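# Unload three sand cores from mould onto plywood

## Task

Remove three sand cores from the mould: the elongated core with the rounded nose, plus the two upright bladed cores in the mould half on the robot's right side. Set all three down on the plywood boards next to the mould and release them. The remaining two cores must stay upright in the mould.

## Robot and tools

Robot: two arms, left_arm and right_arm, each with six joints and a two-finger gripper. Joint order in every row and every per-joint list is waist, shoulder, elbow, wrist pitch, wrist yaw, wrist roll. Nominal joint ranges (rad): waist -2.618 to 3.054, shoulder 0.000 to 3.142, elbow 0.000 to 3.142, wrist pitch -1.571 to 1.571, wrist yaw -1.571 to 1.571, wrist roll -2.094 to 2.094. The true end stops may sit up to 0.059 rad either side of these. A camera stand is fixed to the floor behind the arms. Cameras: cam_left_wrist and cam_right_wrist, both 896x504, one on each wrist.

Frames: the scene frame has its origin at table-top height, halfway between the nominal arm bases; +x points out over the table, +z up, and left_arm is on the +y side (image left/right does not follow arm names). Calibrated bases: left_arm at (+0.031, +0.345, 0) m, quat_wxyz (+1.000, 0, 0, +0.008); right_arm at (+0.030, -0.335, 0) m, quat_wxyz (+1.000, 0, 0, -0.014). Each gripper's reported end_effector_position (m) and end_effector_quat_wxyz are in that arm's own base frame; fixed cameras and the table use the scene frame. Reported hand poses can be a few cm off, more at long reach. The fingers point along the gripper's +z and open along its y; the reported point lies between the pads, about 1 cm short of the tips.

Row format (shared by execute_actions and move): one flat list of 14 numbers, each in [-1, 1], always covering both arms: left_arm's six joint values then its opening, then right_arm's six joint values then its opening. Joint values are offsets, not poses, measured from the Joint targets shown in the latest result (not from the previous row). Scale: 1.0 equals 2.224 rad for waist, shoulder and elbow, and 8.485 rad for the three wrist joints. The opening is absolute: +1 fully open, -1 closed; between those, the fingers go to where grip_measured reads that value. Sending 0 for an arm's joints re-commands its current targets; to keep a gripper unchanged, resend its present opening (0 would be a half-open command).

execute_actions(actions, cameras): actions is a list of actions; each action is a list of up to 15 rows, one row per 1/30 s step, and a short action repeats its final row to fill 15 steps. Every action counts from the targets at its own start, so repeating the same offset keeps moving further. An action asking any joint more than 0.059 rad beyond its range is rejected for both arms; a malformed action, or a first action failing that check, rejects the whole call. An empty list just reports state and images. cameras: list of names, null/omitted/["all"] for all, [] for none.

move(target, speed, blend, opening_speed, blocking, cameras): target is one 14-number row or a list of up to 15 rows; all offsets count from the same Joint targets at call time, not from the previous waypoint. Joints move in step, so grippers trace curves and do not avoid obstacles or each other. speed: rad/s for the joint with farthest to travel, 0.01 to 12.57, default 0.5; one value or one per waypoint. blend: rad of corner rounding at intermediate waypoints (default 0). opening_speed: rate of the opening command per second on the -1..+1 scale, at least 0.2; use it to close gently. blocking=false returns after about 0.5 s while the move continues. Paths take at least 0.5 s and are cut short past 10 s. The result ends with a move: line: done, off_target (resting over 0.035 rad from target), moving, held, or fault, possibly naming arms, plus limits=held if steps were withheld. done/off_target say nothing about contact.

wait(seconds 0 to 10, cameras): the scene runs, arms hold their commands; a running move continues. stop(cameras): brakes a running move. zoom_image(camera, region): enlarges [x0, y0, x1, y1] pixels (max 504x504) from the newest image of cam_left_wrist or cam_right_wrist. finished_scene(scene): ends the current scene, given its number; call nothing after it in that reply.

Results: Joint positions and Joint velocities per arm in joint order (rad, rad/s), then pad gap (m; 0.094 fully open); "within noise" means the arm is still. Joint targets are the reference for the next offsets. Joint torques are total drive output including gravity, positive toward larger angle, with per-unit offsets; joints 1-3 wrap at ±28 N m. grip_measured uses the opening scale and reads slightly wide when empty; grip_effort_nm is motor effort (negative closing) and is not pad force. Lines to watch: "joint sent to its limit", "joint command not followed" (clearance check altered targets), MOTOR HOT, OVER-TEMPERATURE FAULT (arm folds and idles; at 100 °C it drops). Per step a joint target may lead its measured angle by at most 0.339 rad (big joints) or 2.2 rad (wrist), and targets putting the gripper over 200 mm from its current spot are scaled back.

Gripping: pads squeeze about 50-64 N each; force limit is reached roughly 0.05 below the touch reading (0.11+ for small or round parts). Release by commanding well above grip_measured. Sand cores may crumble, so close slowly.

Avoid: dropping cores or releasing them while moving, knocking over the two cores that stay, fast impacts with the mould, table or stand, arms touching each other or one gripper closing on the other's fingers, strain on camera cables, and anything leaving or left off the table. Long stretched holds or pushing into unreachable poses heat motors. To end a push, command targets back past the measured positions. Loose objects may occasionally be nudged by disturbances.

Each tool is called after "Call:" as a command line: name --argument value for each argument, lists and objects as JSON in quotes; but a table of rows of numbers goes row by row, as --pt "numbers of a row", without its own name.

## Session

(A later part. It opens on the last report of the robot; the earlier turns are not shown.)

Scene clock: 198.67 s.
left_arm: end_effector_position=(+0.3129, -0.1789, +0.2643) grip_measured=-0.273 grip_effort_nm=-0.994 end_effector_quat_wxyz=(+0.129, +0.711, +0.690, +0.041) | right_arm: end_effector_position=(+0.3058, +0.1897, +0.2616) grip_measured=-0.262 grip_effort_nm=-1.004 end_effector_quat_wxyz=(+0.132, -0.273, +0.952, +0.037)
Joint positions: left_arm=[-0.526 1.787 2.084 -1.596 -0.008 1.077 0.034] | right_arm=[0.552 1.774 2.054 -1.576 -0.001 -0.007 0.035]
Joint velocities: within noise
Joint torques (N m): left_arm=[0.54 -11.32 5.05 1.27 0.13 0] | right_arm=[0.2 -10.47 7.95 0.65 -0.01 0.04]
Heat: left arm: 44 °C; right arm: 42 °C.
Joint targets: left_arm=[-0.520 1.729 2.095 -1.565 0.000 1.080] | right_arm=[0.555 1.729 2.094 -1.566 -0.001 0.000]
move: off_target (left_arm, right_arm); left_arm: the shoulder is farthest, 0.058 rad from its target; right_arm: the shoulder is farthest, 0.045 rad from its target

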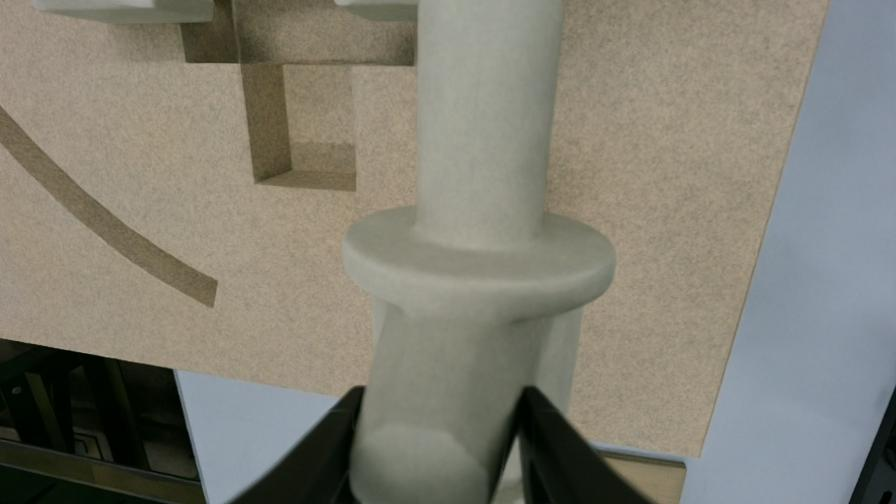

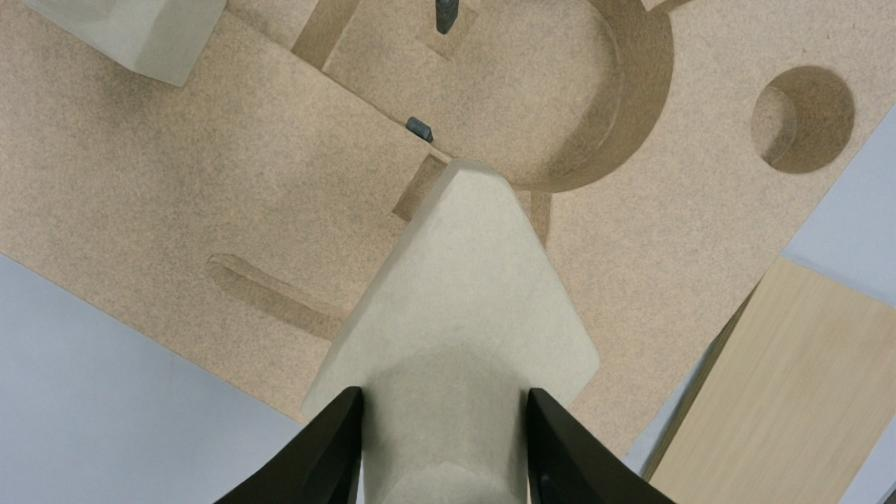

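Call:
move --target '[0.3732,-0.012,0,0,0,-0.0907,-0.7,-0.398,-0.01,0.0,0,0,0,-0.7]' --speed 0.7

Scene clock: 204.07 s.
left_arm: end_effector_position=(+0.3397, +0.1144, +0.2690) grip_measured=-0.274 grip_effort_nm=-1.009 end_effector_quat_wxyz=(+0.133, +0.001, +0.990, +0.051) | right_arm: end_effector_position=(+0.3372, -0.1169, +0.2674) grip_measured=-0.262 grip_effort_nm=-1.009 end_effector_quat_wxyz=(+0.143, +0.162, +0.976, -0.026)
Joint positions: left_arm=[0.315 1.773 2.084 -1.596 -0.014 0.319 0.034] | right_arm=[-0.335 1.756 2.054 -1.578 0.003 -0.006 0.035]
Joint velocities: within noise
Joint torques (N m): left_arm=[-0.34 -12.15 5.01 1.31 0.19 -0.17] | right_arm=[0.39 -10.67 7.94 0.69 -0.04 0.02]
Heat: left arm: 44 °C; right arm: 42 °C.
Joint targets: left_arm=[0.310 1.702 2.095 -1.565 0.000 0.311] | right_arm=[-0.331 1.707 2.094 -1.566 0.000 0.000]
move: off_target (left_arm, right_arm); left_arm: the shoulder is farthest, 0.071 rad from its target; right_arm: the shoulder is farthest, 0.049 rad from its target

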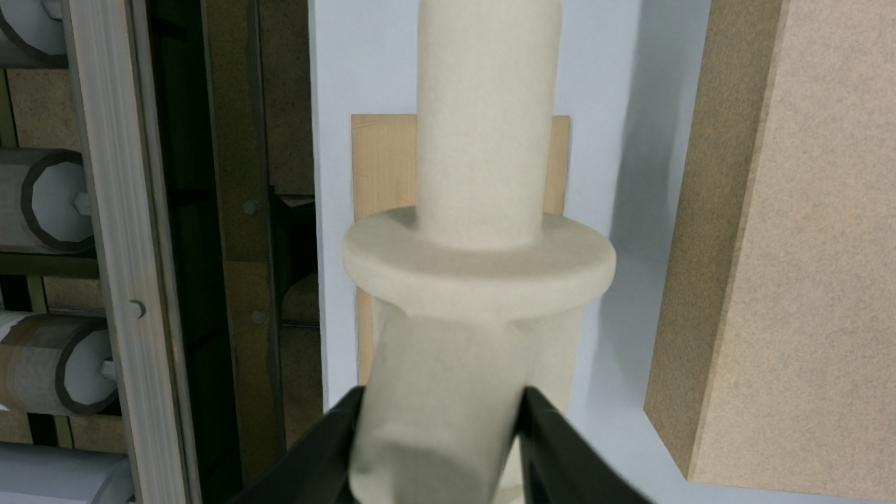

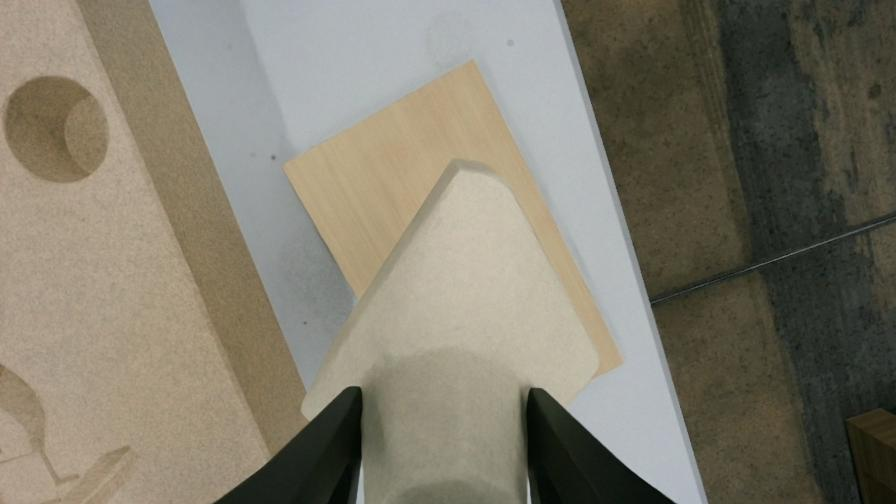

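Call:
move --target '[0.0234,-0.1268,-0.3543,0.0524,0,0.0906,-0.7,0,0,0,0,0,0,-0.7]' --speed 0.5

Scene clock: 216.50 s.
left_arm: end_effector_position=(+0.2834, +0.1080, +0.1508) grip_measured=-0.273 grip_effort_nm=-1.004 end_effector_quat_wxyz=(+0.081, +0.348, +0.931, +0.078) | right_arm: end_effector_position=(+0.3369, -0.1168, +0.2673) grip_measured=-0.262 grip_effort_nm=-1.004 end_effector_quat_wxyz=(+0.142, +0.162, +0.976, -0.026)
Joint positions: left_arm=[0.354 1.479 1.293 -1.16 -0.012 1.071 0.034] | right_arm=[-0.335 1.756 2.054 -1.579 0.003 -0.006 0.035]
Joint velocities: within noise
Joint torques (N m): left_arm=[0.64 -9.42 6 1.28 0.16 0.05] | right_arm=[0.38 -10.69 7.94 0.69 -0.03 0.03]
Heat: left arm: 45 °C; right arm: 41 °C.
Joint targets: left_arm=[0.362 1.420 1.307 -1.121 0.000 1.079] | right_arm=[-0.331 1.707 2.094 -1.566 0.000 0.000]
move: off_target (left_arm, right_arm); left_arm: the shoulder is farthest, 0.059 rad from its target; right_arm: the shoulder is farthest, 0.049 rad from its target

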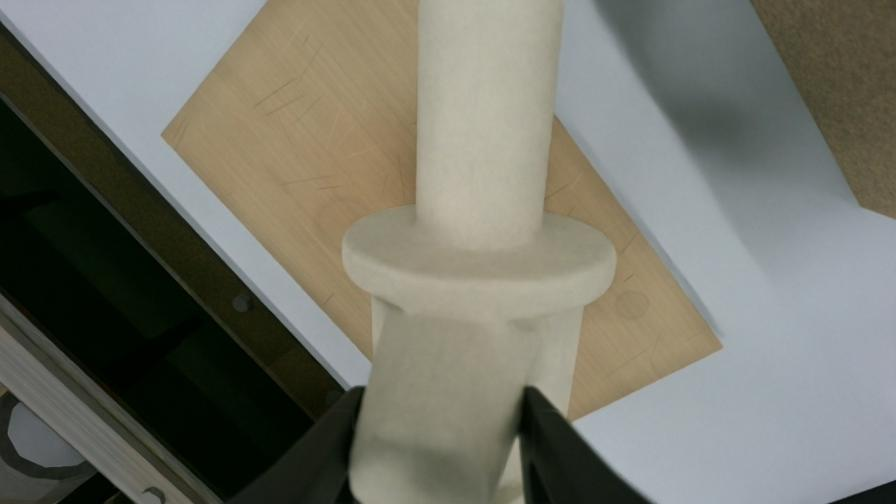

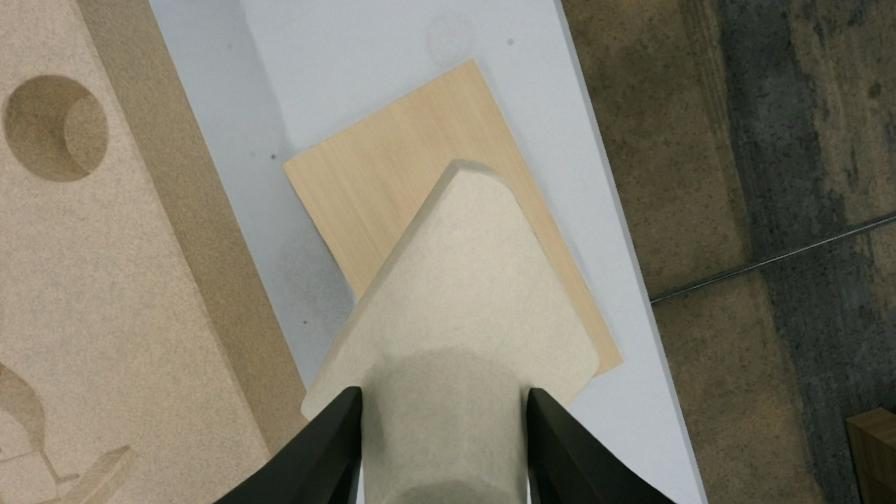

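Call:
move --target '[0,0,-0.0373,0.0098,0,0,-0.7,0,0,0,0,0,0,-0.7]' --speed 0.12 --cameras '["cam_left_wrist"]'

Call:
move --target '[0,0,-0.02,0.0052,0,0,-0.7,0,0,0,0,0,0,-0.7]' --speed 0.1 --cameras '["cam_left_wrist"]'

Scene clock: 225.50 s.
left_arm: end_effector_position=(+0.2838, +0.1082, +0.1310) grip_measured=-0.273 grip_effort_nm=-0.999 end_effector_quat_wxyz=(+0.082, +0.349, +0.930, +0.078) | right_arm: end_effector_position=(+0.3368, -0.1168, +0.2673) grip_measured=-0.262 grip_effort_nm=-1.004 end_effector_quat_wxyz=(+0.142, +0.162, +0.976, -0.026)
Joint positions: left_arm=[0.354 1.477 1.212 -1.079 -0.012 1.072 0.034] | right_arm=[-0.335 1.756 2.054 -1.58 0.003 -0.006 0.035]
Joint velocities: within noise
Joint torques (N m): left_arm=[0.65 -9.18 5.82 1.33 0.14 0.02] | right_arm=[0.39 -10.66 7.92 0.7 -0.04 0.02]
Heat: left arm: 43 °C; right arm: 41 °C.
Joint targets: left_arm=[0.362 1.420 1.224 -1.037 0.000 1.079] | right_arm=[-0.331 1.707 2.094 -1.566 0.000 0.000]
move: off_target (left_arm, right_arm); left_arm: the shoulder is farthest, 0.057 rad from its target; right_arm: the shoulder is farthest, 0.049 rad from its target
Images, in order (width x height): cam_left_wrist 896x504.

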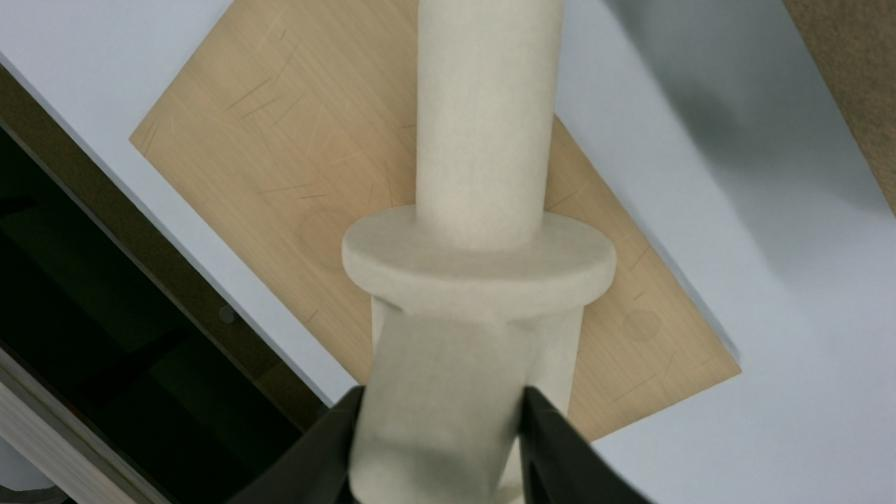

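Scene clock: 226.50 s.
left_arm: end_effector_position=(+0.2832, +0.1080, +0.1198) grip_measured=-0.273 grip_effort_nm=-0.999 end_effector_quat_wxyz=(+0.082, +0.349, +0.930, +0.078) | right_arm: end_effector_position=(+0.3368, -0.1168, +0.2673) grip_measured=-0.262 grip_effort_nm=-1.004 end_effector_quat_wxyz=(+0.142, +0.162, +0.976, -0.026)
Joint positions: left_arm=[0.354 1.477 1.168 -1.035 -0.012 1.072 0.034] | right_arm=[-0.335 1.756 2.054 -1.58 0.003 -0.006 0.035]
Joint velocities: within noise
Joint torques (N m): left_arm=[0.72 -9.29 5.87 1.35 0.13 0.01] | right_arm=[0.4 -10.66 7.94 0.7 -0.04 0.03]
Heat: left arm: 43 °C; right arm: 41 °C.
Joint targets: left_arm=[0.362 1.420 1.180 -0.993 0.000 1.079] | right_arm=[-0.331 1.707 2.094 -1.566 0.000 0.000]
move: off_target (left_arm, right_arm); left_arm: the shoulder is farthest, 0.057 rad from its target; right_arm: the shoulder is farthest, 0.049 rad from its target
Images, in order (width x height): cam_left_wrist 896x504.

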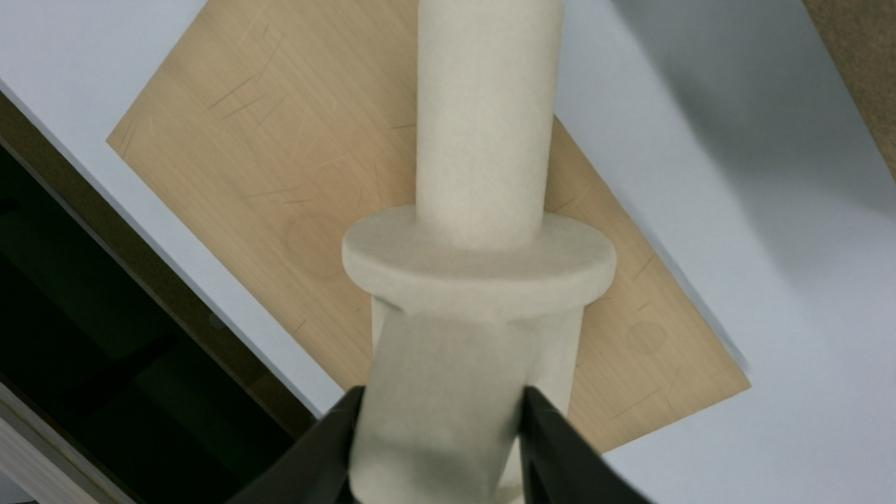

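Call:
move --target '[0,0,-0.018,0.0047,0,0,-0.7,0,0,0,0,0,0,-0.7]' --speed 0.08 --cameras '[]'

Call:
move --target '[0,0,-0.014,0.0037,0,0,-0.7,0,0,0,0,0,0,-0.7]' --speed 0.08 --cameras '["cam_left_wrist"]'

Scene clock: 230.83 s.
left_arm: end_effector_position=(+0.2818, +0.1074, +0.1137) grip_measured=-0.273 grip_effort_nm=-1.004 end_effector_quat_wxyz=(+0.084, +0.349, +0.930, +0.080) | right_arm: end_effector_position=(+0.3368, -0.1168, +0.2673) grip_measured=-0.262 grip_effort_nm=-1.004 end_effector_quat_wxyz=(+0.142, +0.162, +0.976, -0.026)
Joint positions: left_arm=[0.354 1.468 1.134 -1.004 -0.012 1.072 0.034] | right_arm=[-0.335 1.756 2.054 -1.58 0.003 -0.006 0.035]
Joint velocities: within noise
Joint torques (N m): left_arm=[0.7 -8.55 5.3 1.44 0.14 0.03] | right_arm=[0.38 -10.66 7.94 0.7 -0.04 0.03]
Heat: left arm: 43 °C; right arm: 41 °C.
Joint targets: left_arm=[0.362 1.420 1.139 -0.954 0.000 1.079] | right_arm=[-0.331 1.707 2.094 -1.566 0.000 0.000]
move: off_target (left_arm, right_arm); left_arm: the wrist pitch is farthest, 0.051 rad from its target; right_arm: the shoulder is farthest, 0.049 rad from its target
No camera images: "cameras" was empty.

Scene clock: 231.57 s.
left_arm: end_effector_position=(+0.2806, +0.1070, +0.1130) grip_measured=-0.273 grip_effort_nm=-0.999 end_effector_quat_wxyz=(+0.089, +0.348, +0.929, +0.085) | right_arm: end_effector_position=(+0.3368, -0.1168, +0.2673) grip_measured=-0.262 grip_effort_nm=-1.004 end_effector_quat_wxyz=(+0.142, +0.162, +0.976, -0.026)
Joint positions: left_arm=[0.354 1.45 1.112 -0.986 -0.012 1.073 0.034] | right_arm=[-0.335 1.756 2.054 -1.58 0.003 -0.006 0.035]
Joint velocities: within noise
Joint torques (N m): left_arm=[0.69 -7.01 4.66 1.62 0.15 0.03] | right_arm=[0.39 -10.67 7.94 0.7 -0.04 0.03]
Heat: left arm: 42 °C; right arm: 41 °C.
Joint targets: left_arm=[0.362 1.420 1.108 -0.922 0.000 1.080] | right_arm=[-0.331 1.707 2.094 -1.566 0.000 0.000]
move: off_target (left_arm, right_arm); left_arm: the wrist pitch is farthest, 0.063 rad from its target; right_arm: the shoulder is farthest, 0.049 rad from its target
Images, in order (width x height): cam_left_wrist 896x504.

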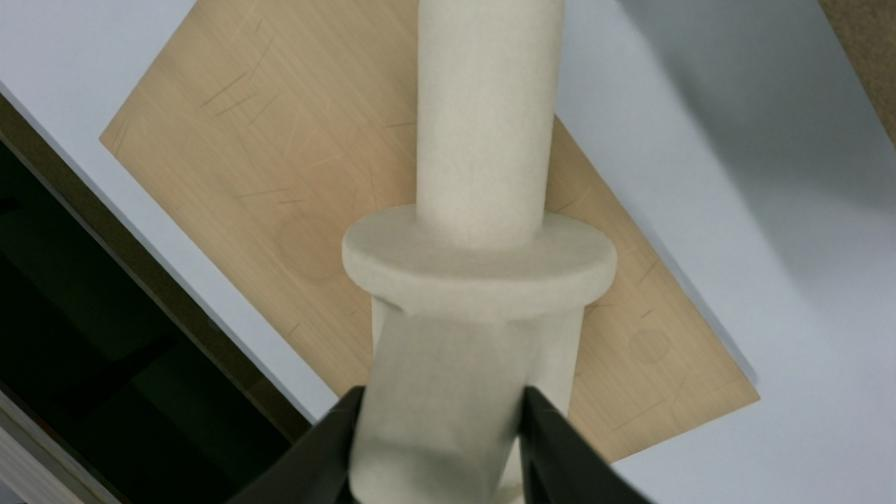

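Call:
move --target '[0,0,-0.012,0.003,0,0,-0.7,0,0,0,0,0,0,-0.7]' --speed 0.08 --cameras '[]'

Call:
move --target '[0,0,0,0,0,0,0.1,0,0,0,0,0,0,-0.7]' --opening_speed 0.4 --cameras '["cam_left_wrist"]'

Scene clock: 237.10 s.
left_arm: end_effector_position=(+0.2798, +0.1067, +0.1124) grip_measured=-0.273 grip_effort_nm=-0.999 end_effector_quat_wxyz=(+0.094, +0.348, +0.929, +0.089) | right_arm: end_effector_position=(+0.3368, -0.1168, +0.2673) grip_measured=-0.262 grip_effort_nm=-1.009 end_effector_quat_wxyz=(+0.142, +0.162, +0.976, -0.026)
Joint positions: left_arm=[0.354 1.436 1.094 -0.97 -0.012 1.073 0.034] | right_arm=[-0.335 1.756 2.054 -1.58 0.003 -0.006 0.035]
Joint velocities: within noise
Joint torques (N m): left_arm=[0.61 -5.78 3.85 1.73 0.17 0.01] | right_arm=[0.38 -10.67 7.92 0.7 -0.04 0.03]
Heat: left arm: 41 °C; right arm: 41 °C.
Joint targets: left_arm=[0.362 1.420 1.082 -0.897 0.000 1.079] | right_arm=[-0.331 1.707 2.094 -1.566 0.000 0.000]
move: off_target (left_arm, right_arm); left_arm: the wrist pitch is farthest, 0.074 rad from its target; right_arm: the shoulder is farthest, 0.049 rad from its target
No camera images: "cameras" was empty.

Scene clock: 239.30 s.
left_arm: end_effector_position=(+0.2852, +0.1098, +0.1128) grip_measured=+0.098 grip_effort_nm=0.139 end_effector_quat_wxyz=(+0.102, +0.348, +0.927, +0.099) | right_arm: end_effector_position=(+0.3368, -0.1168, +0.2673) grip_measured=-0.262 grip_effort_nm=-0.999 end_effector_quat_wxyz=(+0.142, +0.162, +0.976, -0.026)
Joint positions: left_arm=[0.355 1.436 1.089 -0.939 -0.015 1.076 0.052] | right_arm=[-0.335 1.756 2.054 -1.58 0.003 -0.006 0.035]
Joint velocities: within noise
Joint torques (N m): left_arm=[0.62 -5.78 4.37 1.45 0.18 -0.01] | right_arm=[0.38 -10.67 7.92 0.7 -0.04 0.03]
Heat: left arm: 40 °C; right arm: 41 °C.
Joint targets: left_arm=[0.362 1.420 1.082 -0.897 0.000 1.079] | right_arm=[-0.331 1.707 2.094 -1.566 0.000 0.000]
move: off_target (left_arm, right_arm); left_arm: the wrist pitch is farthest, 0.042 rad from its target; right_arm: the shoulder is farthest, 0.049 rad from its target
Images, in order (width x height): cam_left_wrist 896x504.

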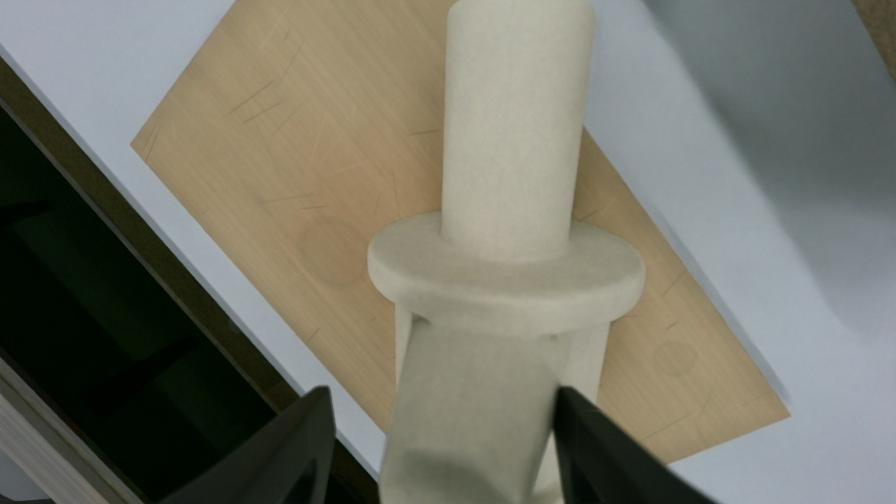

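Call:
move --pt "0 0 0 0 0 0 0.7 0 0 0 0 0 0 -0.7" --pt "0 0 0.18 -0.047 0 0 0.7 0 0 0 0 0 0 -0.7" --pt "-0.68 -0.346 -0.064 0.063 0 -0.127 0.7 0 0 0 0 0 0 -0.7" --speed '[0.5,0.5,1.0]' --cameras '["cam_left_wrist"]'

Scene clock: 247.73 s.
left_arm: end_effector_position=(+0.1169, -0.2526, +0.3843) grip_measured=+0.698 grip_effort_nm=0.139 end_effector_quat_wxyz=(+0.569, +0.402, +0.620, -0.361) | right_arm: end_effector_position=(+0.3368, -0.1168, +0.2673) grip_measured=-0.262 grip_effort_nm=-1.004 end_effector_quat_wxyz=(+0.142, +0.162, +0.976, -0.026)
Joint positions: left_arm=[-1.142 0.658 0.948 -0.383 -0.002 0.009 0.08] | right_arm=[-0.335 1.756 2.054 -1.58 0.003 -0.006 0.035]
Joint velocities: within noise
Joint torques (N m): left_arm=[-0.61 0.29 4.44 2.46 0.05 -0.15] | right_arm=[0.39 -10.69 7.95 0.7 -0.04 0.03]
Heat: left arm: 38 °C; right arm: 41 °C.
Joint targets: left_arm=[-1.150 0.651 0.939 -0.362 0.000 0.002] | right_arm=[-0.331 1.707 2.094 -1.566 0.000 0.000]
move: off_target (right_arm); right_arm: the shoulder is farthest, 0.049 rad from its target
Images, in order (width x height): cam_left_wrist 896x504.

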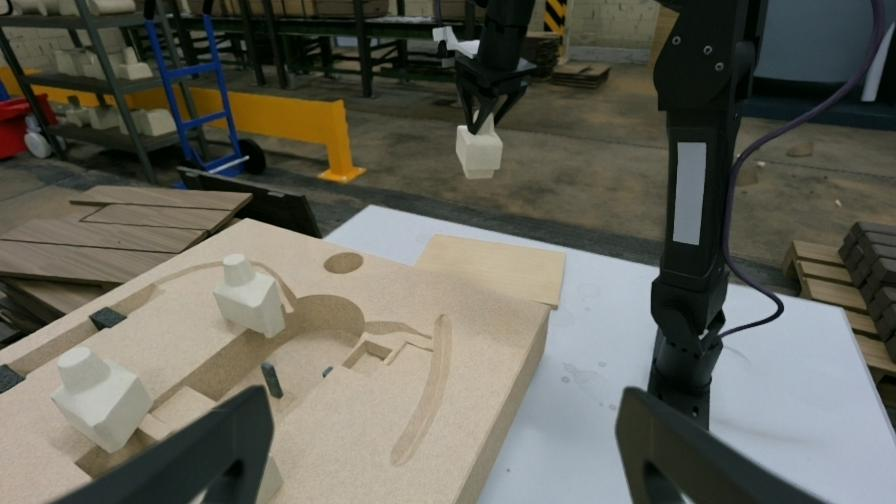

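Call:
zoom_image --camera "cam_left_wrist" --region '[410, 80, 550, 200]'

Call:
zoom_image --camera "cam_left_wrist" --region '[190, 230, 470, 400]'

Scaled by 3.600.

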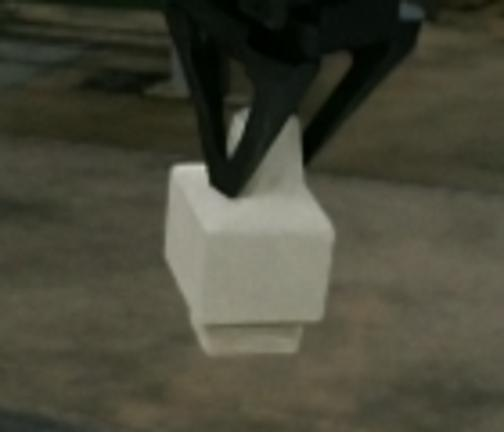

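Scaled by 1.800.

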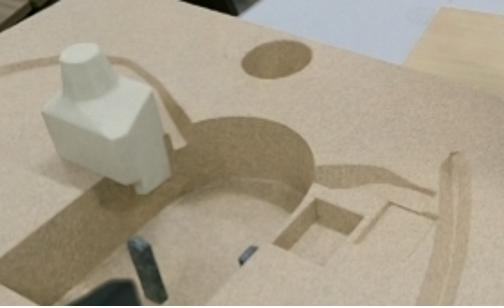

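Call:
move --target '[0.4,0,0,0,0,0,0.7,-0.0324,-0.156,-0.3795,0.042,0,0,-0.7]' --speed 0.6

Call:
move --target '[0,0,0,0,0,0,0.7,0,0,-0.045,0.0118,0,0,-0.7]' --speed 0.15 --cameras '["cam_right_wrist"]'

Scene clock: 260.80 s.
left_arm: end_effector_position=(+0.2686, -0.0728, +0.3846) grip_measured=+0.698 grip_effort_nm=0.144 end_effector_quat_wxyz=(+0.668, +0.101, +0.732, -0.088) | right_arm: end_effector_position=(+0.2481, -0.1031, +0.1538) grip_measured=-0.262 grip_effort_nm=-1.004 end_effector_quat_wxyz=(+0.085, +0.193, +0.977, -0.018)
Joint positions: left_arm=[-0.269 0.658 0.948 -0.382 -0.001 0.007 0.08] | right_arm=[-0.396 1.397 1.244 -1.244 0.002 -0.006 0.035]
Joint velocities: within noise
Joint torques (N m): left_arm=[0.68 0.21 4.51 2.44 0.02 -0.11] | right_arm=[-0.59 -7.32 5.79 0.7 -0.04 0.03]
Heat: left arm: 38 °C; right arm: 41 °C.
Joint targets: left_arm=[-0.261 0.651 0.939 -0.362 0.000 0.002] | right_arm=[-0.403 1.359 1.249 -1.210 -0.001 0.000]
move: off_target (right_arm); right_arm: the shoulder is farthest, 0.037 rad from its target

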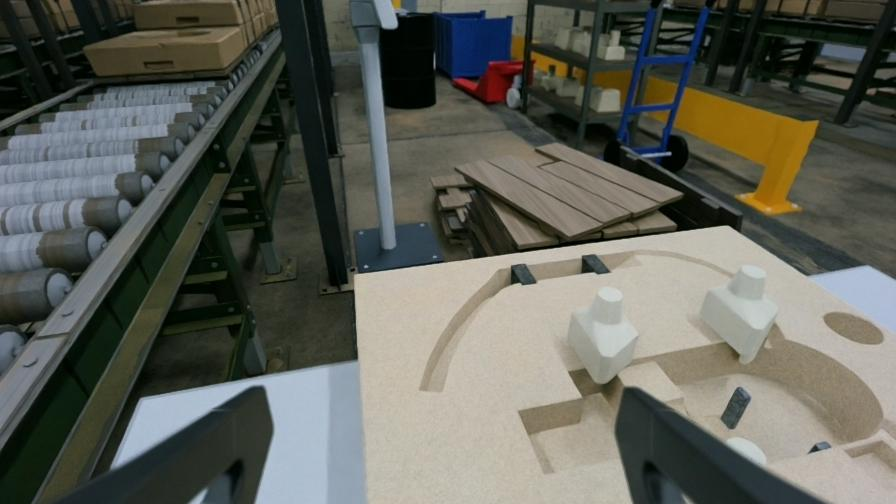

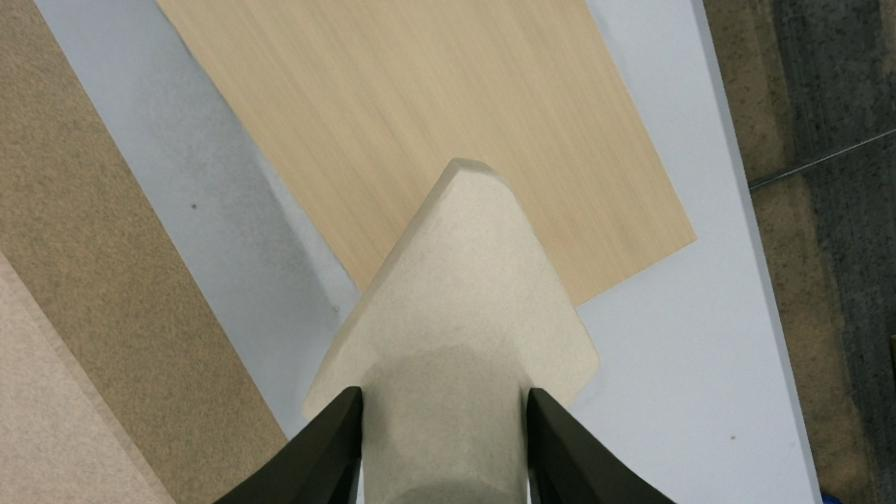

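Scene clock: 262.03 s.
left_arm: end_effector_position=(+0.2686, -0.0728, +0.3846) grip_measured=+0.698 grip_effort_nm=0.134 end_effector_quat_wxyz=(+0.668, +0.101, +0.732, -0.088) | right_arm: end_effector_position=(+0.2493, -0.1036, +0.1293) grip_measured=-0.262 grip_effort_nm=-1.004 end_effector_quat_wxyz=(+0.086, +0.193, +0.977, -0.018)
Joint positions: left_arm=[-0.269 0.658 0.948 -0.382 -0.001 0.007 0.08] | right_arm=[-0.396 1.396 1.146 -1.145 0.002 -0.006 0.035]
Joint velocities: within noise
Joint torques (N m): left_arm=[0.76 0.29 4.45 2.44 0.03 -0.12] | right_arm=[-0.59 -7.23 5.72 0.73 -0.04 0.03]
Heat: left arm: 38 °C; right arm: 41 °C.
Joint targets: left_arm=[-0.261 0.651 0.939 -0.362 0.000 0.002] | right_arm=[-0.403 1.360 1.150 -1.109 -0.001 0.000]
move: off_target (right_arm); right_arm: the shoulder is farthest, 0.037 rad from its target
Images, in order (width x height): cam_right_wrist 896x504.

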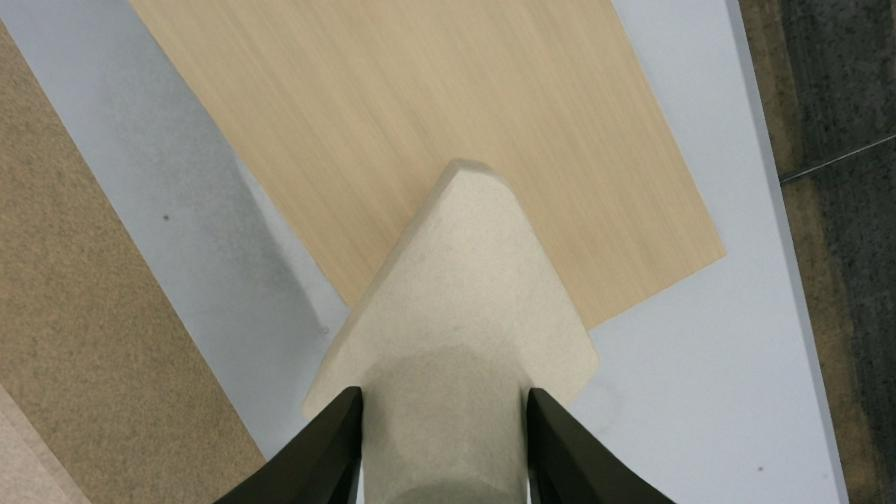

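Call:
move --target '[0,0,0,0,0,0,0.7,0,0,-0.03,0.0079,0,0,-0.7]' --speed 0.12 --cameras '[]'

Call:
move --target '[0,0,0,0,0,0,0.7,0,0,-0.015,0.004,0,0,-0.7]' --speed 0.1 --cameras '["cam_right_wrist"]'

Scene clock: 267.63 s.
left_arm: end_effector_position=(+0.2686, -0.0728, +0.3846) grip_measured=+0.698 grip_effort_nm=0.139 end_effector_quat_wxyz=(+0.668, +0.101, +0.732, -0.088) | right_arm: end_effector_position=(+0.2486, -0.1033, +0.1126) grip_measured=-0.262 grip_effort_nm=-1.004 end_effector_quat_wxyz=(+0.086, +0.193, +0.977, -0.018)
Joint positions: left_arm=[-0.269 0.658 0.948 -0.382 -0.001 0.007 0.08] | right_arm=[-0.396 1.396 1.079 -1.079 0.002 -0.006 0.035]
Joint velocities: within noise
Joint torques (N m): left_arm=[0.68 0.23 4.56 2.46 0.03 -0.12] | right_arm=[-0.61 -7.21 5.7 0.74 -0.03 0.04]
Heat: left arm: 39 °C; right arm: 40 °C.
Joint targets: left_arm=[-0.261 0.651 0.939 -0.362 0.000 0.002] | right_arm=[-0.403 1.360 1.083 -1.043 -0.001 0.000]
move: off_target (right_arm); right_arm: the wrist pitch is farthest, 0.037 rad from its target
No camera images: "cameras" was empty.

Scene clock: 268.37 s.
left_arm: end_effector_position=(+0.2686, -0.0728, +0.3846) grip_measured=+0.698 grip_effort_nm=0.134 end_effector_quat_wxyz=(+0.668, +0.101, +0.732, -0.088) | right_arm: end_effector_position=(+0.2473, -0.1027, +0.1075) grip_measured=-0.262 grip_effort_nm=-1.004 end_effector_quat_wxyz=(+0.087, +0.193, +0.977, -0.019)
Joint positions: left_arm=[-0.269 0.658 0.948 -0.382 -0.001 0.007 0.08] | right_arm=[-0.396 1.389 1.053 -1.055 0.002 -0.006 0.035]
Joint velocities: within noise
Joint torques (N m): left_arm=[0.69 0.24 4.42 2.45 0.04 -0.13] | right_arm=[-0.58 -6.57 5.15 0.85 -0.03 0.03]
Heat: left arm: 39 °C; right arm: 40 °C.
Joint targets: left_arm=[-0.261 0.651 0.939 -0.362 0.000 0.002] | right_arm=[-0.403 1.360 1.049 -1.009 -0.001 0.000]
move: off_target (right_arm); right_arm: the wrist pitch is farthest, 0.046 rad from its target
Images, in order (width x height): cam_right_wrist 896x504.

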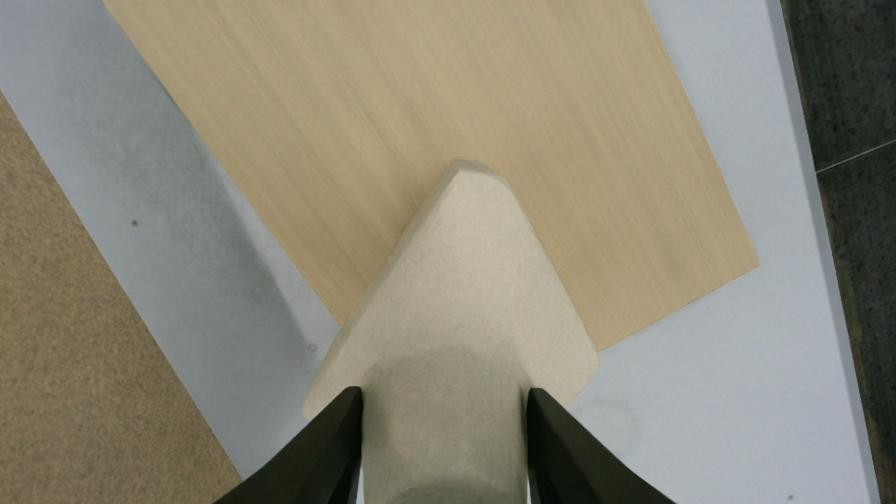

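Call:
move --target '[0,0,0,0,0,0,0.7,0,0,-0.015,0.004,0,0,-0.7]' --speed 0.1 --cameras '[]'

Call:
move --target '[0,0,0,0,0,0,0.7,0,0,0,0,0,0,0.1]' --opening_speed 0.3 --cameras '["cam_right_wrist"]'

Scene clock: 272.03 s.
left_arm: end_effector_position=(+0.2686, -0.0728, +0.3846) grip_measured=+0.698 grip_effort_nm=0.139 end_effector_quat_wxyz=(+0.668, +0.101, +0.732, -0.088) | right_arm: end_effector_position=(+0.2465, -0.1024, +0.1067) grip_measured=-0.262 grip_effort_nm=-1.009 end_effector_quat_wxyz=(+0.095, +0.193, +0.976, -0.020)
Joint positions: left_arm=[-0.269 0.658 0.948 -0.382 -0.001 0.007 0.08] | right_arm=[-0.396 1.371 1.032 -1.037 0.002 -0.005 0.035]
Joint velocities: within noise
Joint torques (N m): left_arm=[0.61 0.2 4.53 2.43 0.04 -0.12] | right_arm=[-0.61 -4.93 4.29 1.01 -0.03 0.02]
Heat: left arm: 40 °C; right arm: 40 °C.
Joint targets: left_arm=[-0.261 0.651 0.939 -0.362 0.000 0.002] | right_arm=[-0.403 1.360 1.016 -0.975 -0.001 0.000]
move: off_target (right_arm); right_arm: the wrist pitch is farthest, 0.062 rad from its target
No camera images: "cameras" was empty.

Scene clock: 274.90 s.
left_arm: end_effector_position=(+0.2686, -0.0728, +0.3846) grip_measured=+0.698 grip_effort_nm=0.144 end_effector_quat_wxyz=(+0.668, +0.101, +0.732, -0.088) | right_arm: end_effector_position=(+0.2527, -0.1028, +0.1056) grip_measured=+0.097 grip_effort_nm=0.173 end_effector_quat_wxyz=(+0.109, +0.193, +0.975, -0.017)
Joint positions: left_arm=[-0.269 0.658 0.948 -0.382 -0.001 0.007 0.08] | right_arm=[-0.396 1.37 1.022 -1.002 -0.009 -0.005 0.052]
Joint velocities: within noise
Joint torques (N m): left_arm=[0.72 0.34 4.49 2.45 0.04 -0.14] | right_arm=[-0.58 -4.93 5.01 0.74 0.06 0.02]
Heat: left arm: 40 °C; right arm: 39 °C.
Joint targets: left_arm=[-0.261 0.651 0.939 -0.362 0.000 0.002] | right_arm=[-0.403 1.359 1.016 -0.974 -0.001 0.000]
move: done
Images, in order (width x height): cam_right_wrist 896x504.

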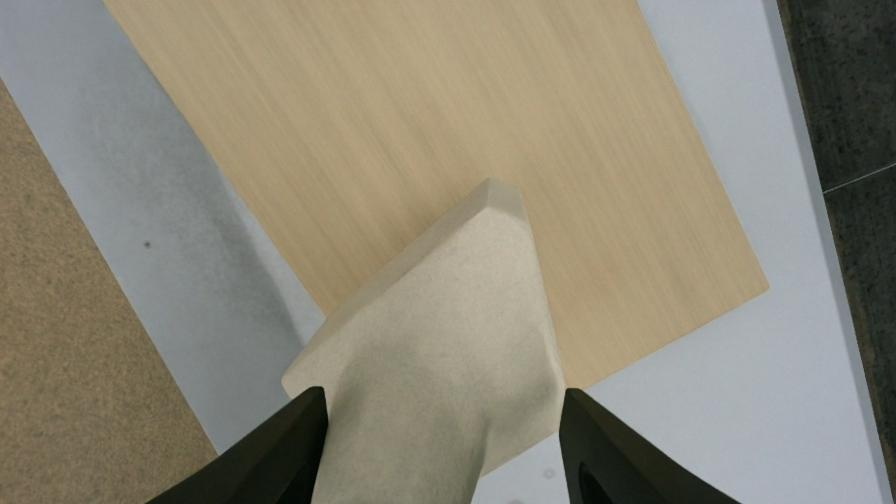

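Call:
move --target '[-0.4,0,0,0,0,0,0.7,0,0,0,0,0,0,0.1]' --speed 1 --cameras '["cam_left_wrist"]'

Call:
zoom_image --camera "cam_left_wrist" --region '[450, 120, 650, 300]'

Scene clock: 278.53 s.
left_arm: end_effector_position=(+0.1165, -0.2528, +0.3846) grip_measured=+0.698 grip_effort_nm=0.129 end_effector_quat_wxyz=(+0.568, +0.402, +0.620, -0.362) | right_arm: end_effector_position=(+0.2529, -0.1027, +0.1056) grip_measured=+0.097 grip_effort_nm=0.164 end_effector_quat_wxyz=(+0.109, +0.193, +0.975, -0.017)
Joint positions: left_arm=[-1.142 0.658 0.948 -0.382 0.001 0.007 0.08] | right_arm=[-0.396 1.37 1.022 -1.001 -0.01 -0.005 0.052]
Joint velocities: within noise
Joint torques (N m): left_arm=[-0.51 0.24 4.42 2.45 0.03 -0.13] | right_arm=[-0.59 -4.93 4.97 0.73 0.08 0.02]
Heat: left arm: 40 °C; right arm: 39 °C.
Joint targets: left_arm=[-1.150 0.651 0.939 -0.362 0.000 0.002] | right_arm=[-0.403 1.359 1.016 -0.975 -0.001 0.000]
move: done
Images, in order (width x height): cam_left_wrist 896x504.

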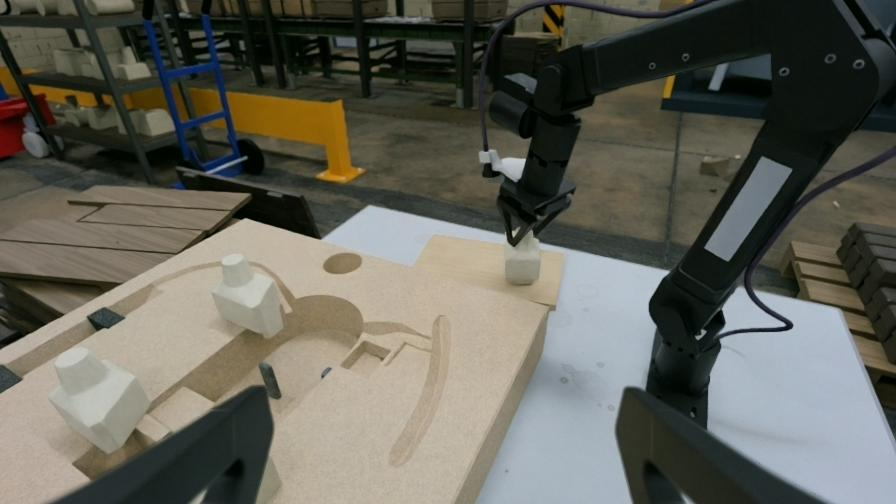

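Scaled by 2.520.

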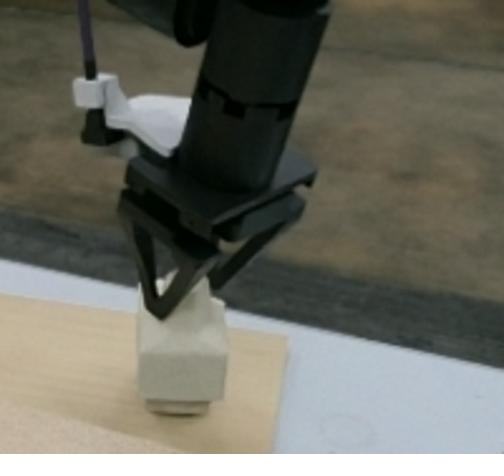

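Call:
move --target '[0,0,0,0,0,0,0.7,0,0,0,0,0,0,0.4]' --opening_speed 0.25

Call:
zoom_image --camera "cam_left_wrist" --region '[450, 120, 650, 300]'

Scene clock: 282.27 s.
left_arm: end_effector_position=(+0.1165, -0.2528, +0.3846) grip_measured=+0.698 grip_effort_nm=0.134 end_effector_quat_wxyz=(+0.568, +0.402, +0.620, -0.362) | right_arm: end_effector_position=(+0.2530, -0.1027, +0.1057) grip_measured=+0.397 grip_effort_nm=0.168 end_effector_quat_wxyz=(+0.109, +0.193, +0.975, -0.017)
Joint positions: left_arm=[-1.142 0.658 0.948 -0.382 0.001 0.007 0.08] | right_arm=[-0.396 1.37 1.022 -1.001 -0.01 -0.005 0.066]
Joint velocities: within noise
Joint torques (N m): left_arm=[-0.51 0.24 4.51 2.46 0.03 -0.12] | right_arm=[-0.61 -4.92 5 0.73 0.14 0.02]
Heat: left arm: 41 °C; right arm: 39 °C.
Joint targets: left_arm=[-1.150 0.651 0.939 -0.362 0.000 0.002] | right_arm=[-0.403 1.359 1.016 -0.974 -0.001 0.000]
move: done

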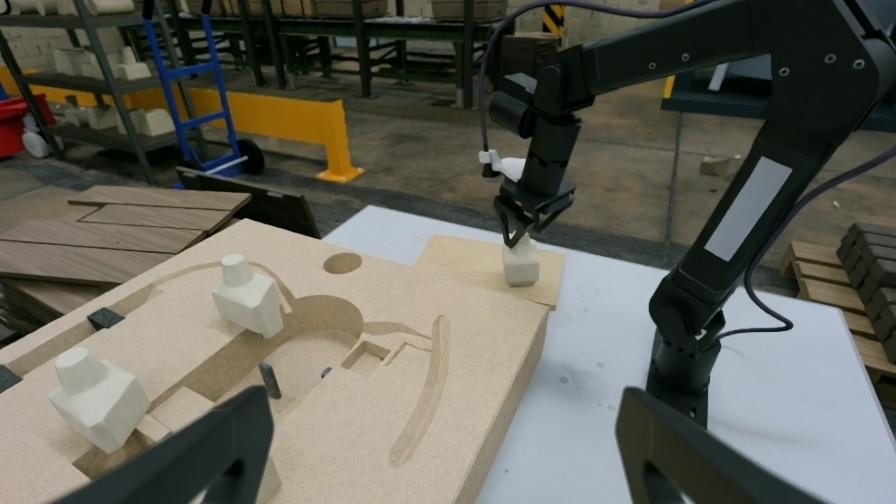

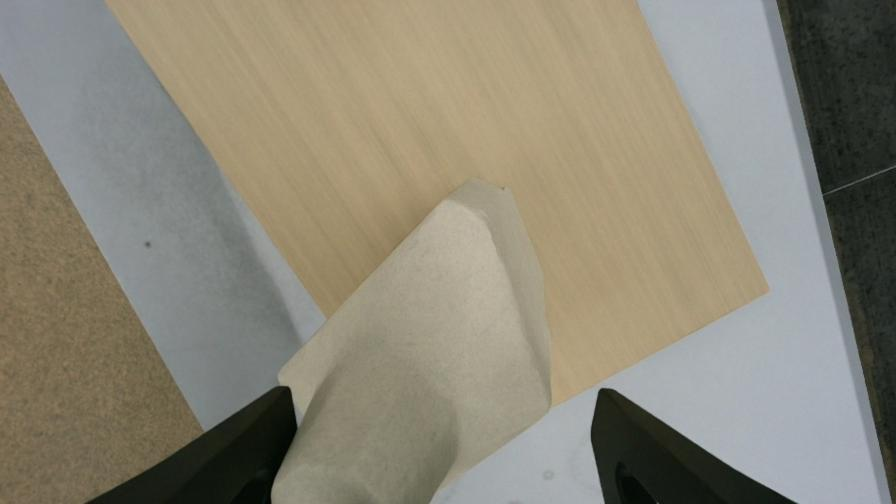

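Scaled by 2.520.

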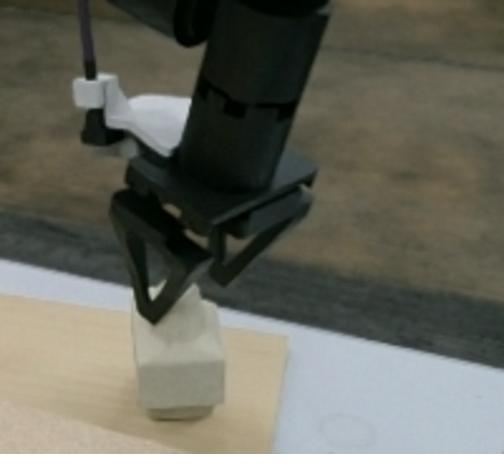

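Call:
move --target '[0,0,0,0,0,0,0.7,0,0,0,0,0,0,-0.7]' --opening_speed 0.5 --cameras '[]'

Call:
move --target '[0,0,0,0,0,0,0.7,0,-0.01,0.1,-0.026,0,0,-0.7]' --speed 0.3

Call:
zoom_image --camera "cam_left_wrist" --region '[450, 120, 650, 300]'

Scene clock: 294.63 s.
left_arm: end_effector_position=(+0.1165, -0.2528, +0.3846) grip_measured=+0.698 grip_effort_nm=0.134 end_effector_quat_wxyz=(+0.568, +0.402, +0.620, -0.362) | right_arm: end_effector_position=(+0.2536, -0.1024, +0.1058) grip_measured=-0.330 grip_effort_nm=-1.004 end_effector_quat_wxyz=(+0.110, +0.192, +0.975, -0.016)
Joint positions: left_arm=[-1.142 0.658 0.948 -0.382 0.001 0.007 0.08] | right_arm=[-0.396 1.37 1.022 -1 -0.013 -0.005 0.031]
Joint velocities: within noise
Joint torques (N m): left_arm=[-0.51 0.29 4.44 2.46 0.02 -0.11] | right_arm=[-0.59 -4.9 5.04 0.71 0.1 0.02]
Heat: left arm: 42 °C; right arm: 38 °C.
Joint targets: left_arm=[-1.150 0.651 0.939 -0.362 0.000 0.002] | right_arm=[-0.403 1.359 1.016 -0.974 0.000 0.000]
move: done
No camera images: "cameras" was empty.

Scene clock: 296.03 s.
left_arm: end_effector_position=(+0.1165, -0.2528, +0.3846) grip_measured=+0.698 grip_effort_nm=0.139 end_effector_quat_wxyz=(+0.568, +0.402, +0.620, -0.362) | right_arm: end_effector_position=(+0.2488, -0.1011, +0.1484) grip_measured=-0.335 grip_effort_nm=-1.009 end_effector_quat_wxyz=(+0.098, +0.193, +0.976, -0.015)
Joint positions: left_arm=[-1.142 0.658 0.948 -0.382 0.001 0.007 0.08] | right_arm=[-0.396 1.37 1.196 -1.198 -0.01 -0.005 0.031]
Joint velocities: within noise
Joint torques (N m): left_arm=[-0.55 0.25 4.45 2.46 0.01 -0.11] | right_arm=[-0.61 -6.76 8.84 0.49 0.08 0.01]
Heat: left arm: 42 °C; right arm: 38 °C.
Joint targets: left_arm=[-1.150 0.651 0.939 -0.362 0.000 0.002] | right_arm=[-0.403 1.337 1.239 -1.195 -0.001 0.000]
move: off_target (right_arm); right_arm: the elbow is farthest, 0.042 rad from its target

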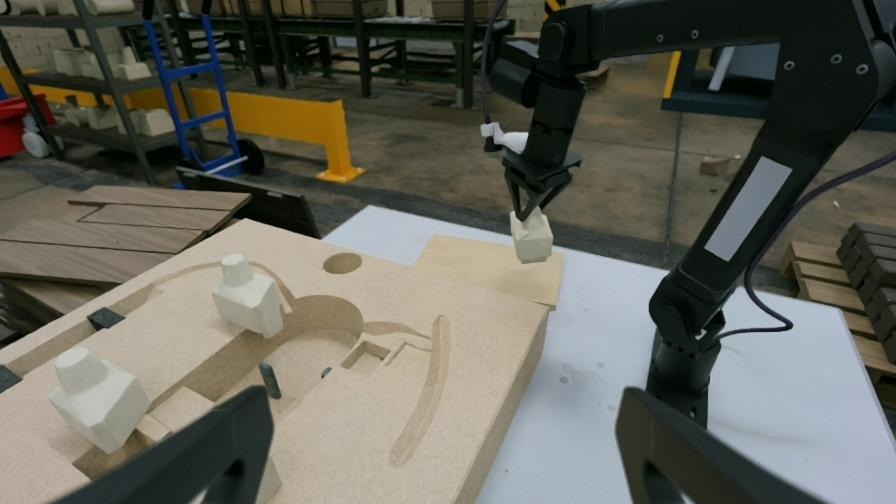

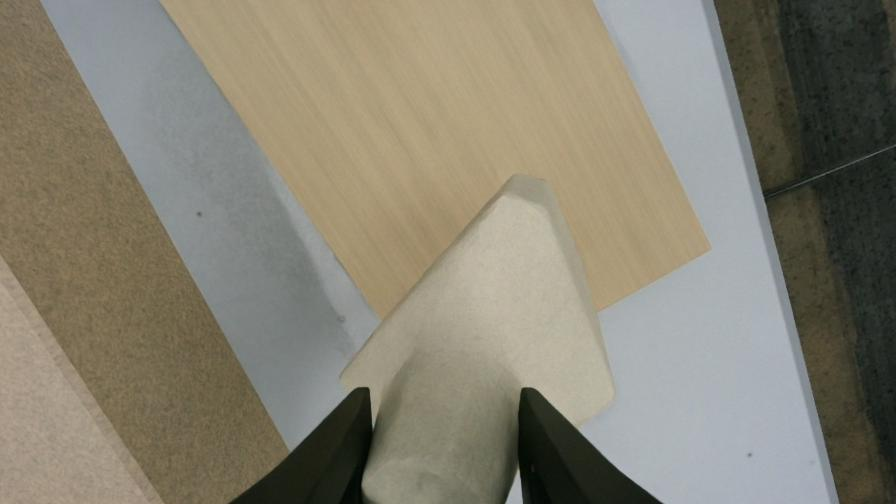

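Scaled by 2.520.

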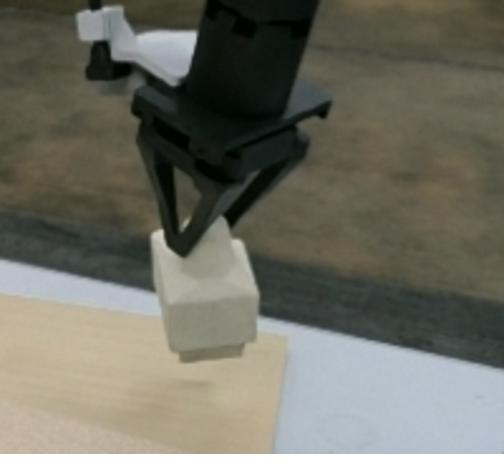

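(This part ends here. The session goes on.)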